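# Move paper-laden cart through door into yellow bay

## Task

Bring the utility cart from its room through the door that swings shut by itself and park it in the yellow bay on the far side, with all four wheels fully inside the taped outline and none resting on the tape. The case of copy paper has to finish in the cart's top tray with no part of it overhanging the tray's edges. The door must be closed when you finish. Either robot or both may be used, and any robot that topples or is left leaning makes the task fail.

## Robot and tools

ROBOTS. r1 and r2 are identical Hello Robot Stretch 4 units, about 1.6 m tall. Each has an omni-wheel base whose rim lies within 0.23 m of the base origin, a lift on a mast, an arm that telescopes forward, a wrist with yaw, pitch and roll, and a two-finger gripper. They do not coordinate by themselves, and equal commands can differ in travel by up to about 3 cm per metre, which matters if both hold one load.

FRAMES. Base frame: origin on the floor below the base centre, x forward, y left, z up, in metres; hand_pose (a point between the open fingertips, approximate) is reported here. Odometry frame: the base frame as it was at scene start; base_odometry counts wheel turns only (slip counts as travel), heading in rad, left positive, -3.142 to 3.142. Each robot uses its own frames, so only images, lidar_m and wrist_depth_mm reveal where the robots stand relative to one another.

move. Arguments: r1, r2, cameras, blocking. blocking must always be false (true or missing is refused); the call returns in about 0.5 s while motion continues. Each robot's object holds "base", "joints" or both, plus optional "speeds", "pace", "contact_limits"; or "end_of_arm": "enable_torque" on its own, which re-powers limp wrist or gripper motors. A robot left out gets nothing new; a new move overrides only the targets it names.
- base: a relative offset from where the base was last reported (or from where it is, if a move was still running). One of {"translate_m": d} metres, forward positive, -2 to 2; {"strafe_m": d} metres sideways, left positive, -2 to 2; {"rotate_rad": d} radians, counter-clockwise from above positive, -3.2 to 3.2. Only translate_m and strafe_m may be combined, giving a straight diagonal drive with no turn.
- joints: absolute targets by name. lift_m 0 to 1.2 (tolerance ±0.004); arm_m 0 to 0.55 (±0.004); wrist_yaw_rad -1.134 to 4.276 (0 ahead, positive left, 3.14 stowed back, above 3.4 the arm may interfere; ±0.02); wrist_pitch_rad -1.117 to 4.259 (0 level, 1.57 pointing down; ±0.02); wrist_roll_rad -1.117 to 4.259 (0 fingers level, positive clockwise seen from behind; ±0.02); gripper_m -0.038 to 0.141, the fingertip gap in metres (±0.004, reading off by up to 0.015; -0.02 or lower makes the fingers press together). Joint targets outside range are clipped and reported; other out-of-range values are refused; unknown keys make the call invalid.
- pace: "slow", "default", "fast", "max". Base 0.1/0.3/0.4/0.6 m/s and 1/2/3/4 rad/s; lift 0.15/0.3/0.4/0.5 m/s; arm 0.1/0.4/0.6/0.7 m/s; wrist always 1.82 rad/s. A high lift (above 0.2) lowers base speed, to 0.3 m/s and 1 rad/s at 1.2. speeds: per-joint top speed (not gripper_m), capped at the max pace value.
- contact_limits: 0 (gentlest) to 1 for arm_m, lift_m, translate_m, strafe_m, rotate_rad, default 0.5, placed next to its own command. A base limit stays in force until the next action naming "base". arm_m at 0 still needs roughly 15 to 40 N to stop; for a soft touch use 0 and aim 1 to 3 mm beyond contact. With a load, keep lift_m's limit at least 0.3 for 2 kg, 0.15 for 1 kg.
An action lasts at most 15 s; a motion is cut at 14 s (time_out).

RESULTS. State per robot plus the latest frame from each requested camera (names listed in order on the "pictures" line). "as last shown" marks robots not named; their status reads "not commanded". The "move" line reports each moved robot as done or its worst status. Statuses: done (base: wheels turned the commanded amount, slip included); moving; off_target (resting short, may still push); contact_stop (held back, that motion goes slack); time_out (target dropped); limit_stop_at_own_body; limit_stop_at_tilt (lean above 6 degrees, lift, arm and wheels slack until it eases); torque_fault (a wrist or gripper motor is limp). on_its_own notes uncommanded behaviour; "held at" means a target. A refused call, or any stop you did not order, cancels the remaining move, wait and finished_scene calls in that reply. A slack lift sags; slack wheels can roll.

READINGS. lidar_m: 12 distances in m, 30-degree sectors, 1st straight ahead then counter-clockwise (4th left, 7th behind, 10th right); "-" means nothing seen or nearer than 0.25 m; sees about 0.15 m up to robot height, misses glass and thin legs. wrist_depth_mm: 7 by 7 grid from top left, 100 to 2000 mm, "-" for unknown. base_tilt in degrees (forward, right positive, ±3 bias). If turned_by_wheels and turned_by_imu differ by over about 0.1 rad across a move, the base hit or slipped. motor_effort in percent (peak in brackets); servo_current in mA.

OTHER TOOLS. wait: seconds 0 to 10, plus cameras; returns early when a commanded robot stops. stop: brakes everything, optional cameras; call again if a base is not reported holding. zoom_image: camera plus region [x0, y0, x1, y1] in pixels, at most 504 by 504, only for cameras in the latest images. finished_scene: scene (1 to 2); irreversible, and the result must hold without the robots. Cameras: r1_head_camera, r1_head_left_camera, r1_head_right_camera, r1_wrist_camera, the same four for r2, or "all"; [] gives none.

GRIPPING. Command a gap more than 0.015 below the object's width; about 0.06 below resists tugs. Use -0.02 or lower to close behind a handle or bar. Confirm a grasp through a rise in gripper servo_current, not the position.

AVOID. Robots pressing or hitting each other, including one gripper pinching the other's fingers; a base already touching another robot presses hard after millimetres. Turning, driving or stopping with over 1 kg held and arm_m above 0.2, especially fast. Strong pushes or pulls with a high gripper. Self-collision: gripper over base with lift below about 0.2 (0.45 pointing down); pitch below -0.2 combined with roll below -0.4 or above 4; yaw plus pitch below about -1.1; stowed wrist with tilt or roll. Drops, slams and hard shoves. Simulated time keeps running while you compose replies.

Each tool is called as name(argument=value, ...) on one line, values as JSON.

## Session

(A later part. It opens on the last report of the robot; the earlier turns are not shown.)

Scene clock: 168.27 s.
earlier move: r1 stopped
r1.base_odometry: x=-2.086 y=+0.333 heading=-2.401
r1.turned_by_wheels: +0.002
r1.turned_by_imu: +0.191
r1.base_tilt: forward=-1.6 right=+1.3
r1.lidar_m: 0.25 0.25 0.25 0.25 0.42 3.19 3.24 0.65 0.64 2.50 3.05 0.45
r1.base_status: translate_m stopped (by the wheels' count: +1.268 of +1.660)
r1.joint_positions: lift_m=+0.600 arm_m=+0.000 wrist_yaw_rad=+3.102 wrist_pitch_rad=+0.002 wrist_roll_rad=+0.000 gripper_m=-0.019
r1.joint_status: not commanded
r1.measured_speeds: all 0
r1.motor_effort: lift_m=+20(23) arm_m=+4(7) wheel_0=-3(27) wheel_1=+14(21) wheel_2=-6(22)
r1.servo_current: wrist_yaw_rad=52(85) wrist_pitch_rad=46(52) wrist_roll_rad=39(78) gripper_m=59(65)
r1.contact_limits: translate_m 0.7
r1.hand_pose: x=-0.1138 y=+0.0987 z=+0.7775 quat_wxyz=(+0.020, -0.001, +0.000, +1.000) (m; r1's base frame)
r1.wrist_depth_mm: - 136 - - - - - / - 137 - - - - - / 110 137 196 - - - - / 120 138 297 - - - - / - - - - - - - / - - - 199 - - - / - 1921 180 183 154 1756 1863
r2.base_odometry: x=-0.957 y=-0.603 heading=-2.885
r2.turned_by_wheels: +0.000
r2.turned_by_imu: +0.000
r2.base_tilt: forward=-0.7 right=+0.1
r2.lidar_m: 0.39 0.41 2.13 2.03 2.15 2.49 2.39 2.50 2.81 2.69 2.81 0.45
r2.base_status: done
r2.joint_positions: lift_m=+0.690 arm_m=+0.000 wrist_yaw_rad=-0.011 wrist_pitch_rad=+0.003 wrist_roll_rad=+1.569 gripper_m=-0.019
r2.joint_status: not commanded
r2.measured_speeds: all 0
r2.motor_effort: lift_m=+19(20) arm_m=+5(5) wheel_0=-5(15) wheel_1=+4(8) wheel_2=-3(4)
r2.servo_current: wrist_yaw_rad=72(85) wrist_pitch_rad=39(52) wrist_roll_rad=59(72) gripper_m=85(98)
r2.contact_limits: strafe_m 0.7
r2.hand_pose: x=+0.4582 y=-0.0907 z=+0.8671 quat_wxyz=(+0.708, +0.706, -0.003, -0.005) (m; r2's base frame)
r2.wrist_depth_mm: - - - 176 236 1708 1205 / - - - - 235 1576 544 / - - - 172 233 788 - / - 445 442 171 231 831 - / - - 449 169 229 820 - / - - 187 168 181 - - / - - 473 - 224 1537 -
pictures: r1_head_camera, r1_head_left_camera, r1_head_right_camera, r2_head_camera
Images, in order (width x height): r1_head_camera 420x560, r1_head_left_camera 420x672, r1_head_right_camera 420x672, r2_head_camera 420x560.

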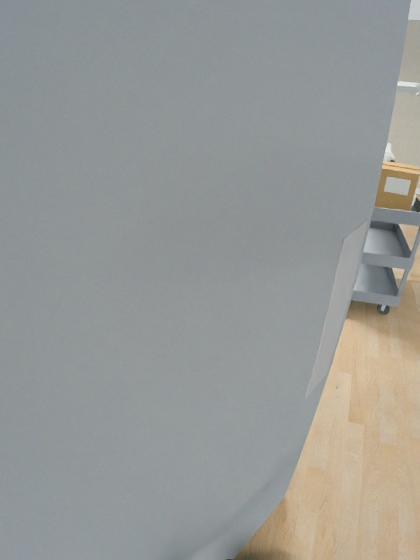

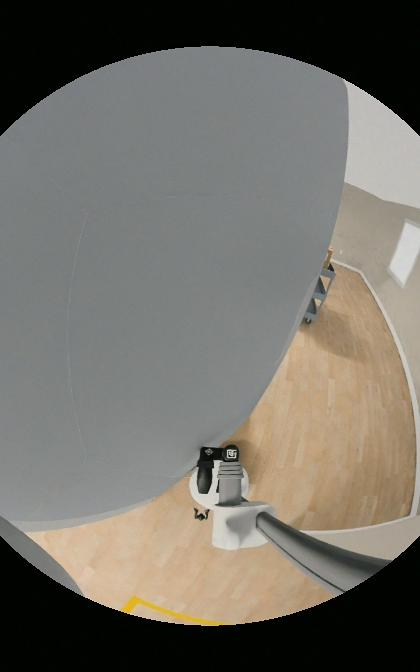

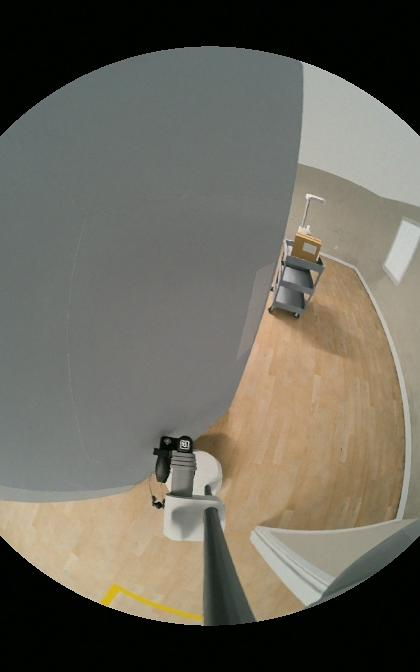

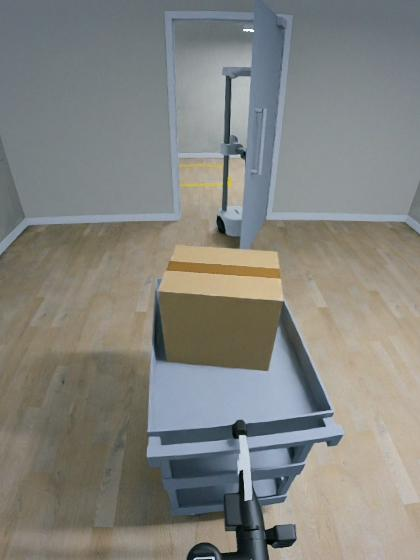

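move(r1={"base":{"translate_m":0.62,"strafe_m":-0.32},"contact_limits":{"translate_m":0.7},"pace":"slow"}, blocking=false, cameras=[])

wait(seconds=10, cameras=["r1_head_camera","r1_head_left_camera","r1_head_right_camera","r2_head_camera"])

Scene clock: 173.67 s.
move: r1 moving
r1.base_odometry: x=-2.099 y=+0.329 heading=-2.400
r1.turned_by_wheels: +0.001
r1.turned_by_imu: +0.001
r1.base_tilt: forward=-1.6 right=+1.3
r1.lidar_m: 0.25 0.25 0.25 0.25 0.40 3.19 3.21 0.68 0.68 2.52 3.09 0.46
r1.base_status: translate_m moving; strafe_m moving
r1.joint_positions: lift_m=+0.600 arm_m=+0.000 wrist_yaw_rad=+3.102 wrist_pitch_rad=+0.002 wrist_roll_rad=+0.000 gripper_m=-0.019
r1.joint_status: not commanded
r1.measured_speeds: translate_m=+0.050 strafe_m=-0.025 rotate_rad=+0.002 lift_m=+0.000 arm_m=+0.000 wrist_yaw_rad=+0.000 wrist_pitch_rad=+0.000 wrist_roll_rad=+0.000
r1.motor_effort: lift_m=+20(20) arm_m=+4(4) wheel_0=+12(13) wheel_1=+15(18) wheel_2=-13(15)
r1.servo_current: wrist_yaw_rad=46(52) wrist_pitch_rad=46(46) wrist_roll_rad=65(72) gripper_m=52(59)
r1.contact_limits: translate_m 0.7
r1.hand_pose: x=-0.1138 y=+0.0987 z=+0.7775 quat_wxyz=(+0.020, -0.001, +0.000, +1.000) (m; r1's base frame)
r1.wrist_depth_mm: - 136 - - - - - / - 137 - - - - - / 110 137 194 - - - - / 120 137 293 - - - - / - - - - - - - / - - - 199 - - - / - 1863 180 183 154 1756 1808
r2: as last shown
r2.lidar_m: 0.37 0.40 2.15 2.03 2.13 2.50 2.38 2.51 2.76 2.69 2.82 0.44
r2.motor_effort: lift_m=+19(19) arm_m=+5(5) wheel_0=-5(5) wheel_1=+3(4) wheel_2=-3(4)
r2.servo_current: wrist_yaw_rad=65(78) wrist_pitch_rad=39(39) wrist_roll_rad=46(52) gripper_m=85(91)
r2.contact_limits: strafe_m 0.7
r2.wrist_depth_mm: - - - 176 237 1661 1205 / - - - - 234 1618 535 / - - - 172 233 778 - / - 442 439 171 230 820 - / - - 452 169 229 820 - / - - 187 167 181 - - / - - 473 - 224 1576 -
pictures: none
No camera images: "cameras" was empty.

Scene clock: 181.30 s.
earlier move: r1 done
r1.base_odometry: x=-2.759 y=+0.151 heading=-2.401
r1.turned_by_wheels: -0.001
r1.turned_by_imu: -0.003
r1.base_tilt: forward=-1.6 right=+1.3
r1.lidar_m: 4.05 2.57 2.33 0.25 0.31 1.05 1.08 1.17 2.34 2.42 2.96 1.36
r1.base_status: done
r1.joint_positions: lift_m=+0.600 arm_m=+0.000 wrist_yaw_rad=+3.102 wrist_pitch_rad=+0.002 wrist_roll_rad=+0.000 gripper_m=-0.019
r1.joint_status: not commanded
r1.measured_speeds: all 0
r1.motor_effort: lift_m=+20(20) arm_m=+4(4) wheel_0=+2(13) wheel_1=+7(18) wheel_2=-4(15)
r1.servo_current: wrist_yaw_rad=33(78) wrist_pitch_rad=46(52) wrist_roll_rad=46(72) gripper_m=52(59)
r1.contact_limits: translate_m 0.7
r1.hand_pose: x=-0.1138 y=+0.0987 z=+0.7775 quat_wxyz=(+0.020, -0.001, +0.000, +1.000) (m; r1's base frame)
r1.wrist_depth_mm: - 137 - - - - - / - 136 - - - - - / 110 137 195 - - - - / 120 138 270 - - - - / - - - - - - - / - - 186 198 - - - / - 132 164 184 154 1708 1756
r2.base_odometry: x=-0.957 y=-0.603 heading=-2.885
r2.turned_by_wheels: +0.000
r2.turned_by_imu: +0.001
r2.base_tilt: forward=-0.7 right=+0.1
r2.lidar_m: 0.38 0.40 2.12 2.02 2.14 2.48 2.37 2.51 2.80 2.69 2.77 0.42
r2.base_status: not commanded
r2.joint_positions: lift_m=+0.690 arm_m=+0.000 wrist_yaw_rad=-0.011 wrist_pitch_rad=+0.003 wrist_roll_rad=+1.569 gripper_m=-0.019
r2.joint_status: not commanded
r2.measured_speeds: all 0
r2.motor_effort: lift_m=+19(20) arm_m=+5(5) wheel_0=-5(6) wheel_1=+4(4) wheel_2=-3(4)
r2.servo_current: wrist_yaw_rad=78(85) wrist_pitch_rad=46(52) wrist_roll_rad=59(59) gripper_m=85(98)
r2.contact_limits: strafe_m 0.7
r2.hand_pose: x=+0.4582 y=-0.0907 z=+0.8671 quat_wxyz=(+0.708, +0.706, -0.003, -0.005) (m; r2's base frame)
r2.wrist_depth_mm: - - - 176 236 1708 1205 / - - - - 235 1618 544 / - - - 172 231 788 - / - 449 439 171 230 820 - / - - 449 169 228 820 - / - - 187 167 182 - - / - - 473 - 224 1499 -
wait: 7.63 of 10 s (r1 has come to rest)
pictures: r1_head_camera, r1_head_left_camera, r1_head_right_camera, r2_head_camera
Images, in order (width x height): r1_head_camera 420x560, r1_head_left_camera 420x672, r1_head_right_camera 420x672, r2_head_camera 420x560.

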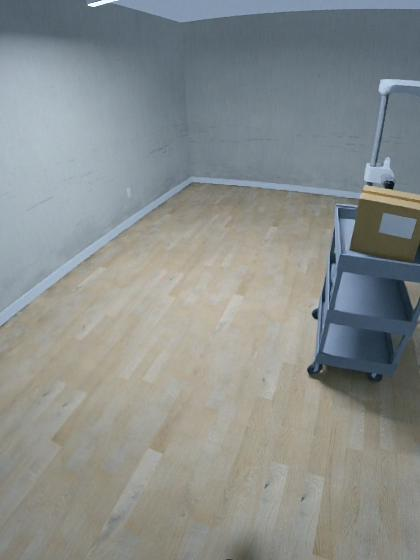

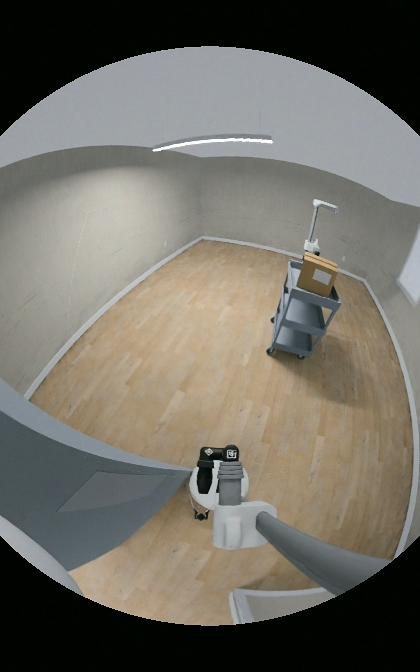

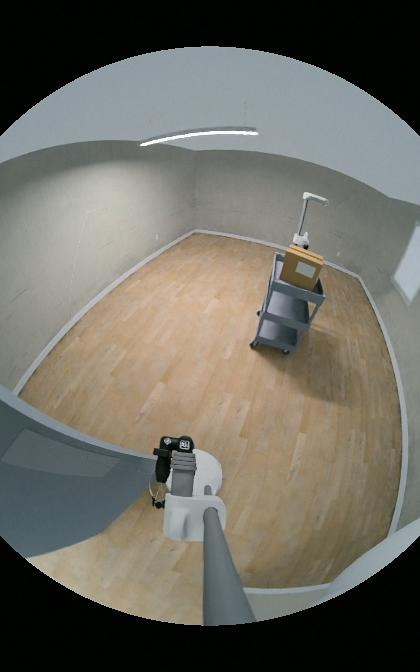

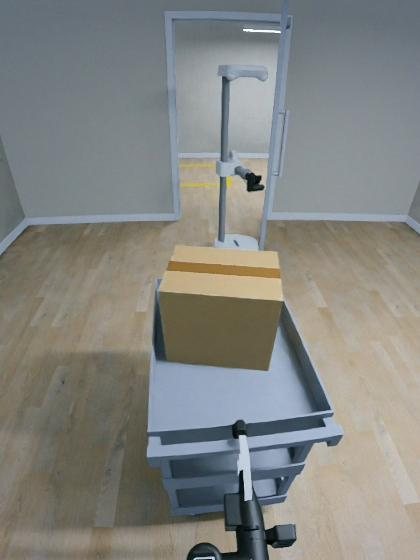

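move(r1={"base":{"translate_m":0.36,"strafe_m":-0.14},"contact_limits":{"translate_m":0.7},"pace":"slow"}, blocking=false, cameras=[])

wait(seconds=8, cameras=[])

move(r1={"base":{"translate_m":0.16,"strafe_m":0.4},"contact_limits":{"strafe_m":0.7},"pace":"slow"}, blocking=false, cameras=[])

wait(seconds=8, cameras=["r1_head_left_camera","r1_head_right_camera","r2_head_camera"])

Scene clock: 188.93 s.
move: r1 moving
r1.base_odometry: x=-2.772 y=+0.146 heading=-2.400
r1.turned_by_wheels: +0.000
r1.turned_by_imu: +0.000
r1.base_tilt: forward=-1.6 right=+1.2
r1.lidar_m: 4.06 2.58 2.35 0.25 0.30 1.04 1.10 1.16 2.36 2.41 2.97 1.35
r1.base_status: translate_m moving; strafe_m moving
r1.joint_positions: lift_m=+0.600 arm_m=+0.000 wrist_yaw_rad=+3.102 wrist_pitch_rad=+0.002 wrist_roll_rad=+0.000 gripper_m=-0.019
r1.joint_status: not commanded
r1.measured_speeds: translate_m=+0.048 strafe_m=-0.018 rotate_rad=+0.000 lift_m=+0.000 arm_m=+0.000 wrist_yaw_rad=+0.000 wrist_pitch_rad=+0.000 wrist_roll_rad=+0.000
r1.motor_effort: lift_m=+19(20) arm_m=+4(4) wheel_0=+5(6) wheel_1=+6(8) wheel_2=-7(9)
r1.servo_current: wrist_yaw_rad=39(59) wrist_pitch_rad=46(46) wrist_roll_rad=46(59) gripper_m=59(59)
r1.contact_limits: translate_m 0.7
r1.hand_pose: x=-0.1138 y=+0.0987 z=+0.7775 quat_wxyz=(+0.020, -0.001, +0.000, +1.000) (m; r1's base frame)
r1.wrist_depth_mm: - 137 - - - - - / - 137 - - - - - / 110 137 195 - - - - / 120 138 268 - - - - / - - - - - - - / - - 186 198 - - - / - 132 163 184 154 1756 1756
r2: as last shown
r2.turned_by_imu: +0.000
r2.base_tilt: forward=-0.7 right=+0.0
r2.lidar_m: 0.36 0.39 2.14 2.04 2.14 2.51 2.38 2.53 2.79 2.67 2.80 0.44
r2.motor_effort: lift_m=+19(19) arm_m=+4(5) wheel_0=-5(6) wheel_1=+4(4) wheel_2=-3(4)
r2.servo_current: wrist_yaw_rad=78(78) wrist_pitch_rad=46(46) wrist_roll_rad=52(52) gripper_m=78(91)
r2.contact_limits: strafe_m 0.7
r2.wrist_depth_mm: - - - 175 236 1661 1205 / - - - - 235 1576 535 / - - - 172 232 788 - / - 445 439 171 230 820 - / - - 452 169 228 831 - / - - 187 167 182 - - / - - 473 - 224 1499 -
pictures: none
No camera images: "cameras" was empty.

Scene clock: 193.50 s.
earlier move: r1 done
r1.base_odometry: x=-3.119 y=+0.011 heading=-2.400
r1.turned_by_wheels: +0.000
r1.turned_by_imu: -0.001
r1.base_tilt: forward=-1.6 right=+1.3
r1.lidar_m: 4.07 2.58 2.33 2.30 1.47 1.17 1.10 1.62 2.40 2.41 1.14 0.98
r1.base_status: done
r1.joint_positions: lift_m=+0.600 arm_m=+0.000 wrist_yaw_rad=+3.102 wrist_pitch_rad=+0.002 wrist_roll_rad=+0.000 gripper_m=-0.019
r1.joint_status: not commanded
r1.measured_speeds: all 0
r1.motor_effort: lift_m=+20(20) arm_m=+4(4) wheel_0=+4(8) wheel_1=+3(10) wheel_2=-1(9)
r1.servo_current: wrist_yaw_rad=65(65) wrist_pitch_rad=52(52) wrist_roll_rad=72(72) gripper_m=52(65)
r1.contact_limits: translate_m 0.7
r1.hand_pose: x=-0.1138 y=+0.0987 z=+0.7775 quat_wxyz=(+0.020, -0.001, +0.000, +1.000) (m; r1's base frame)
r1.wrist_depth_mm: - 137 - - - - - / - 137 203 - - - - / 110 137 208 - - - - / 121 138 235 - - - - / - - - - - - - / - - 183 198 170 - - / 1863 140 163 147 144 - -
r2.base_odometry: x=-0.957 y=-0.603 heading=-2.885
r2.turned_by_wheels: +0.000
r2.turned_by_imu: +0.001
r2.base_tilt: forward=-0.7 right=+0.1
r2.lidar_m: 0.37 0.41 2.15 2.04 2.15 2.49 2.39 2.50 2.78 2.69 2.82 0.41
r2.base_status: not commanded
r2.joint_positions: lift_m=+0.690 arm_m=+0.000 wrist_yaw_rad=-0.011 wrist_pitch_rad=+0.003 wrist_roll_rad=+1.569 gripper_m=-0.019
r2.joint_status: not commanded
r2.measured_speeds: all 0
r2.motor_effort: lift_m=+19(20) arm_m=+4(5) wheel_0=-5(6) wheel_1=+4(4) wheel_2=-3(4)
r2.servo_current: wrist_yaw_rad=65(85) wrist_pitch_rad=39(46) wrist_roll_rad=52(59) gripper_m=85(98)
r2.contact_limits: strafe_m 0.7
r2.hand_pose: x=+0.4582 y=-0.0907 z=+0.8671 quat_wxyz=(+0.708, +0.706, -0.003, -0.005) (m; r2's base frame)
r2.wrist_depth_mm: - - - 176 237 1708 1160 / - - - - 234 1618 539 / - - - 172 232 798 - / - 442 439 171 230 820 - / - - 452 169 228 831 - / - - 187 167 182 - - / - - 473 - 224 1499 -
wait: 4.57 of 8 s (r1 has come to rest)
pictures: none
No camera images: "cameras" was empty.

Scene clock: 194.00 s.
move: r1 moving
r1.base_odometry: x=-3.115 y=-0.001 heading=-2.401
r1.turned_by_wheels: +0.000
r1.turned_by_imu: +0.000
r1.base_tilt: forward=-1.6 right=+1.2
r1.lidar_m: 4.07 2.55 2.31 2.33 1.48 1.22 1.20 1.66 2.41 2.44 1.12 0.99
r1.base_status: translate_m moving; strafe_m moving
r1.joint_positions: lift_m=+0.600 arm_m=+0.000 wrist_yaw_rad=+3.102 wrist_pitch_rad=+0.002 wrist_roll_rad=+0.000 gripper_m=-0.019
r1.joint_status: not commanded
r1.measured_speeds: translate_m=+0.018 strafe_m=+0.045 rotate_rad=+0.000 lift_m=+0.000 arm_m=+0.000 wrist_yaw_rad=+0.000 wrist_pitch_rad=+0.000 wrist_roll_rad=+0.000
r1.motor_effort: lift_m=+20(20) arm_m=+3(4) wheel_0=-6(7) wheel_1=+6(8) wheel_2=-4(4)
r1.servo_current: wrist_yaw_rad=39(52) wrist_pitch_rad=39(46) wrist_roll_rad=52(65) gripper_m=52(59)
r1.contact_limits: strafe_m 0.7
r1.hand_pose: x=-0.1138 y=+0.0987 z=+0.7775 quat_wxyz=(+0.020, -0.001, +0.000, +1.000) (m; r1's base frame)
r1.wrist_depth_mm: - 136 - - - - - / - 137 202 - - - - / 110 137 208 - - - - / 121 138 234 - - - 1229 / - - - - - - 1229 / - - 183 199 170 - 1229 / 1863 140 164 147 144 - -
r2: as last shown
r2.turned_by_imu: +0.000
r2.lidar_m: 0.38 0.39 2.14 2.02 2.14 2.49 2.38 2.50 2.81 2.69 2.80 0.40
r2.motor_effort: lift_m=+19(19) arm_m=+5(5) wheel_0=-5(5) wheel_1=+3(4) wheel_2=-3(3)
r2.servo_current: wrist_yaw_rad=72(72) wrist_pitch_rad=33(46) wrist_roll_rad=46(52) gripper_m=85(91)
r2.contact_limits: strafe_m 0.7
r2.wrist_depth_mm: - - - 176 236 1708 1182 / - - - - 235 1618 539 / - - - 172 232 - - / - 445 439 171 229 831 - / - - 452 169 228 820 - / - - 187 167 182 - - / - - 473 - 224 1499 -
pictures: none
No camera images: "cameras" was empty.

Scene clock: 199.07 s.
earlier move: r1 done
r1.base_odometry: x=-2.967 y=-0.392 heading=-2.401
r1.turned_by_wheels: +0.000
r1.turned_by_imu: +0.003
r1.base_tilt: forward=-1.6 right=+1.3
r1.lidar_m: 3.33 2.09 1.89 1.92 1.47 1.32 1.34 1.64 2.83 2.85 1.07 1.13
r1.base_status: done
r1.joint_positions: lift_m=+0.600 arm_m=+0.000 wrist_yaw_rad=+3.102 wrist_pitch_rad=+0.002 wrist_roll_rad=+0.000 gripper_m=-0.019
r1.joint_status: not commanded
r1.measured_speeds: all 0
r1.motor_effort: lift_m=+19(20) arm_m=+4(4) wheel_0=-3(7) wheel_1=+2(8) wheel_2=-1(5)
r1.servo_current: wrist_yaw_rad=65(72) wrist_pitch_rad=33(52) wrist_roll_rad=39(72) gripper_m=59(65)
r1.contact_limits: strafe_m 0.7
r1.hand_pose: x=-0.1138 y=+0.0987 z=+0.7775 quat_wxyz=(+0.020, -0.001, +0.000, +1.000) (m; r1's base frame)
r1.wrist_depth_mm: - 137 - - - - - / - 137 172 - - - - / 111 137 198 - - - - / 121 138 224 - - - - / 137 - - - - - - / - - 183 198 170 - - / 1863 140 163 146 144 - -
r2.base_odometry: x=-0.957 y=-0.603 heading=-2.885
r2.turned_by_wheels: +0.000
r2.turned_by_imu: +0.001
r2.base_tilt: forward=-0.7 right=+0.1
r2.lidar_m: 0.37 0.42 2.14 2.05 2.13 2.50 2.39 2.47 2.79 2.68 2.80 0.45
r2.base_status: not commanded
r2.joint_positions: lift_m=+0.690 arm_m=+0.000 wrist_yaw_rad=-0.011 wrist_pitch_rad=+0.003 wrist_roll_rad=+1.569 gripper_m=-0.019
r2.joint_status: not commanded
r2.measured_speeds: all 0
r2.motor_effort: lift_m=+19(20) arm_m=+4(5) wheel_0=-5(6) wheel_1=+3(4) wheel_2=-3(4)
r2.servo_current: wrist_yaw_rad=72(85) wrist_pitch_rad=46(46) wrist_roll_rad=46(59) gripper_m=91(98)
r2.contact_limits: strafe_m 0.7
r2.hand_pose: x=+0.4582 y=-0.0907 z=+0.8671 quat_wxyz=(+0.708, +0.706, -0.003, -0.005) (m; r2's base frame)
r2.wrist_depth_mm: - - - 175 236 1661 1182 / - - - 174 235 1576 539 / - - - 172 232 798 - / - 445 442 171 229 831 - / - - 452 169 228 820 - / - - 187 167 182 - - / - - 473 - 224 1537 -
wait: 5.07 of 8 s (r1 has come to rest)
pictures: r1_head_left_camera, r1_head_right_camera, r2_head_camera
Images, in order (width x height): r1_head_left_camera 420x672, r1_head_right_camera 420x672, r2_head_camera 420x560.

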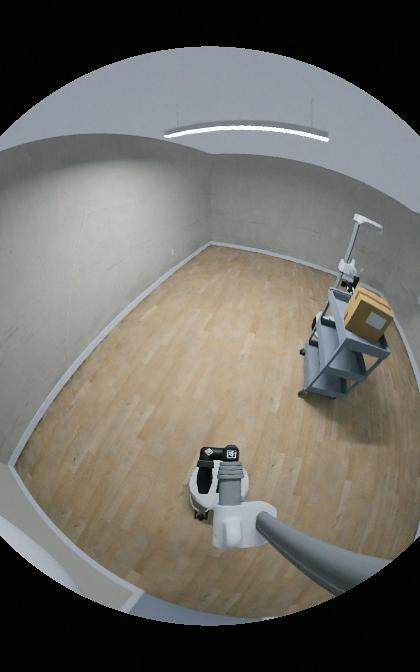

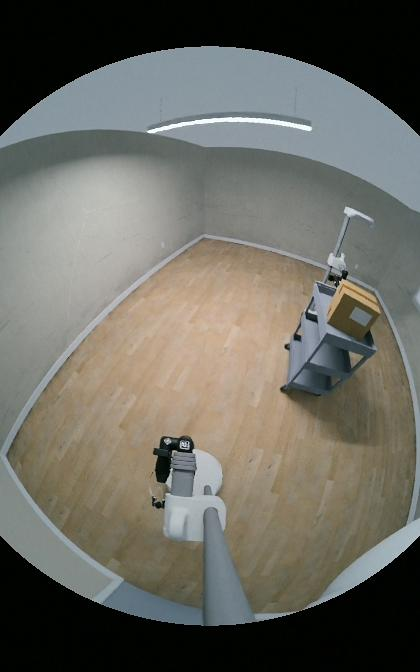

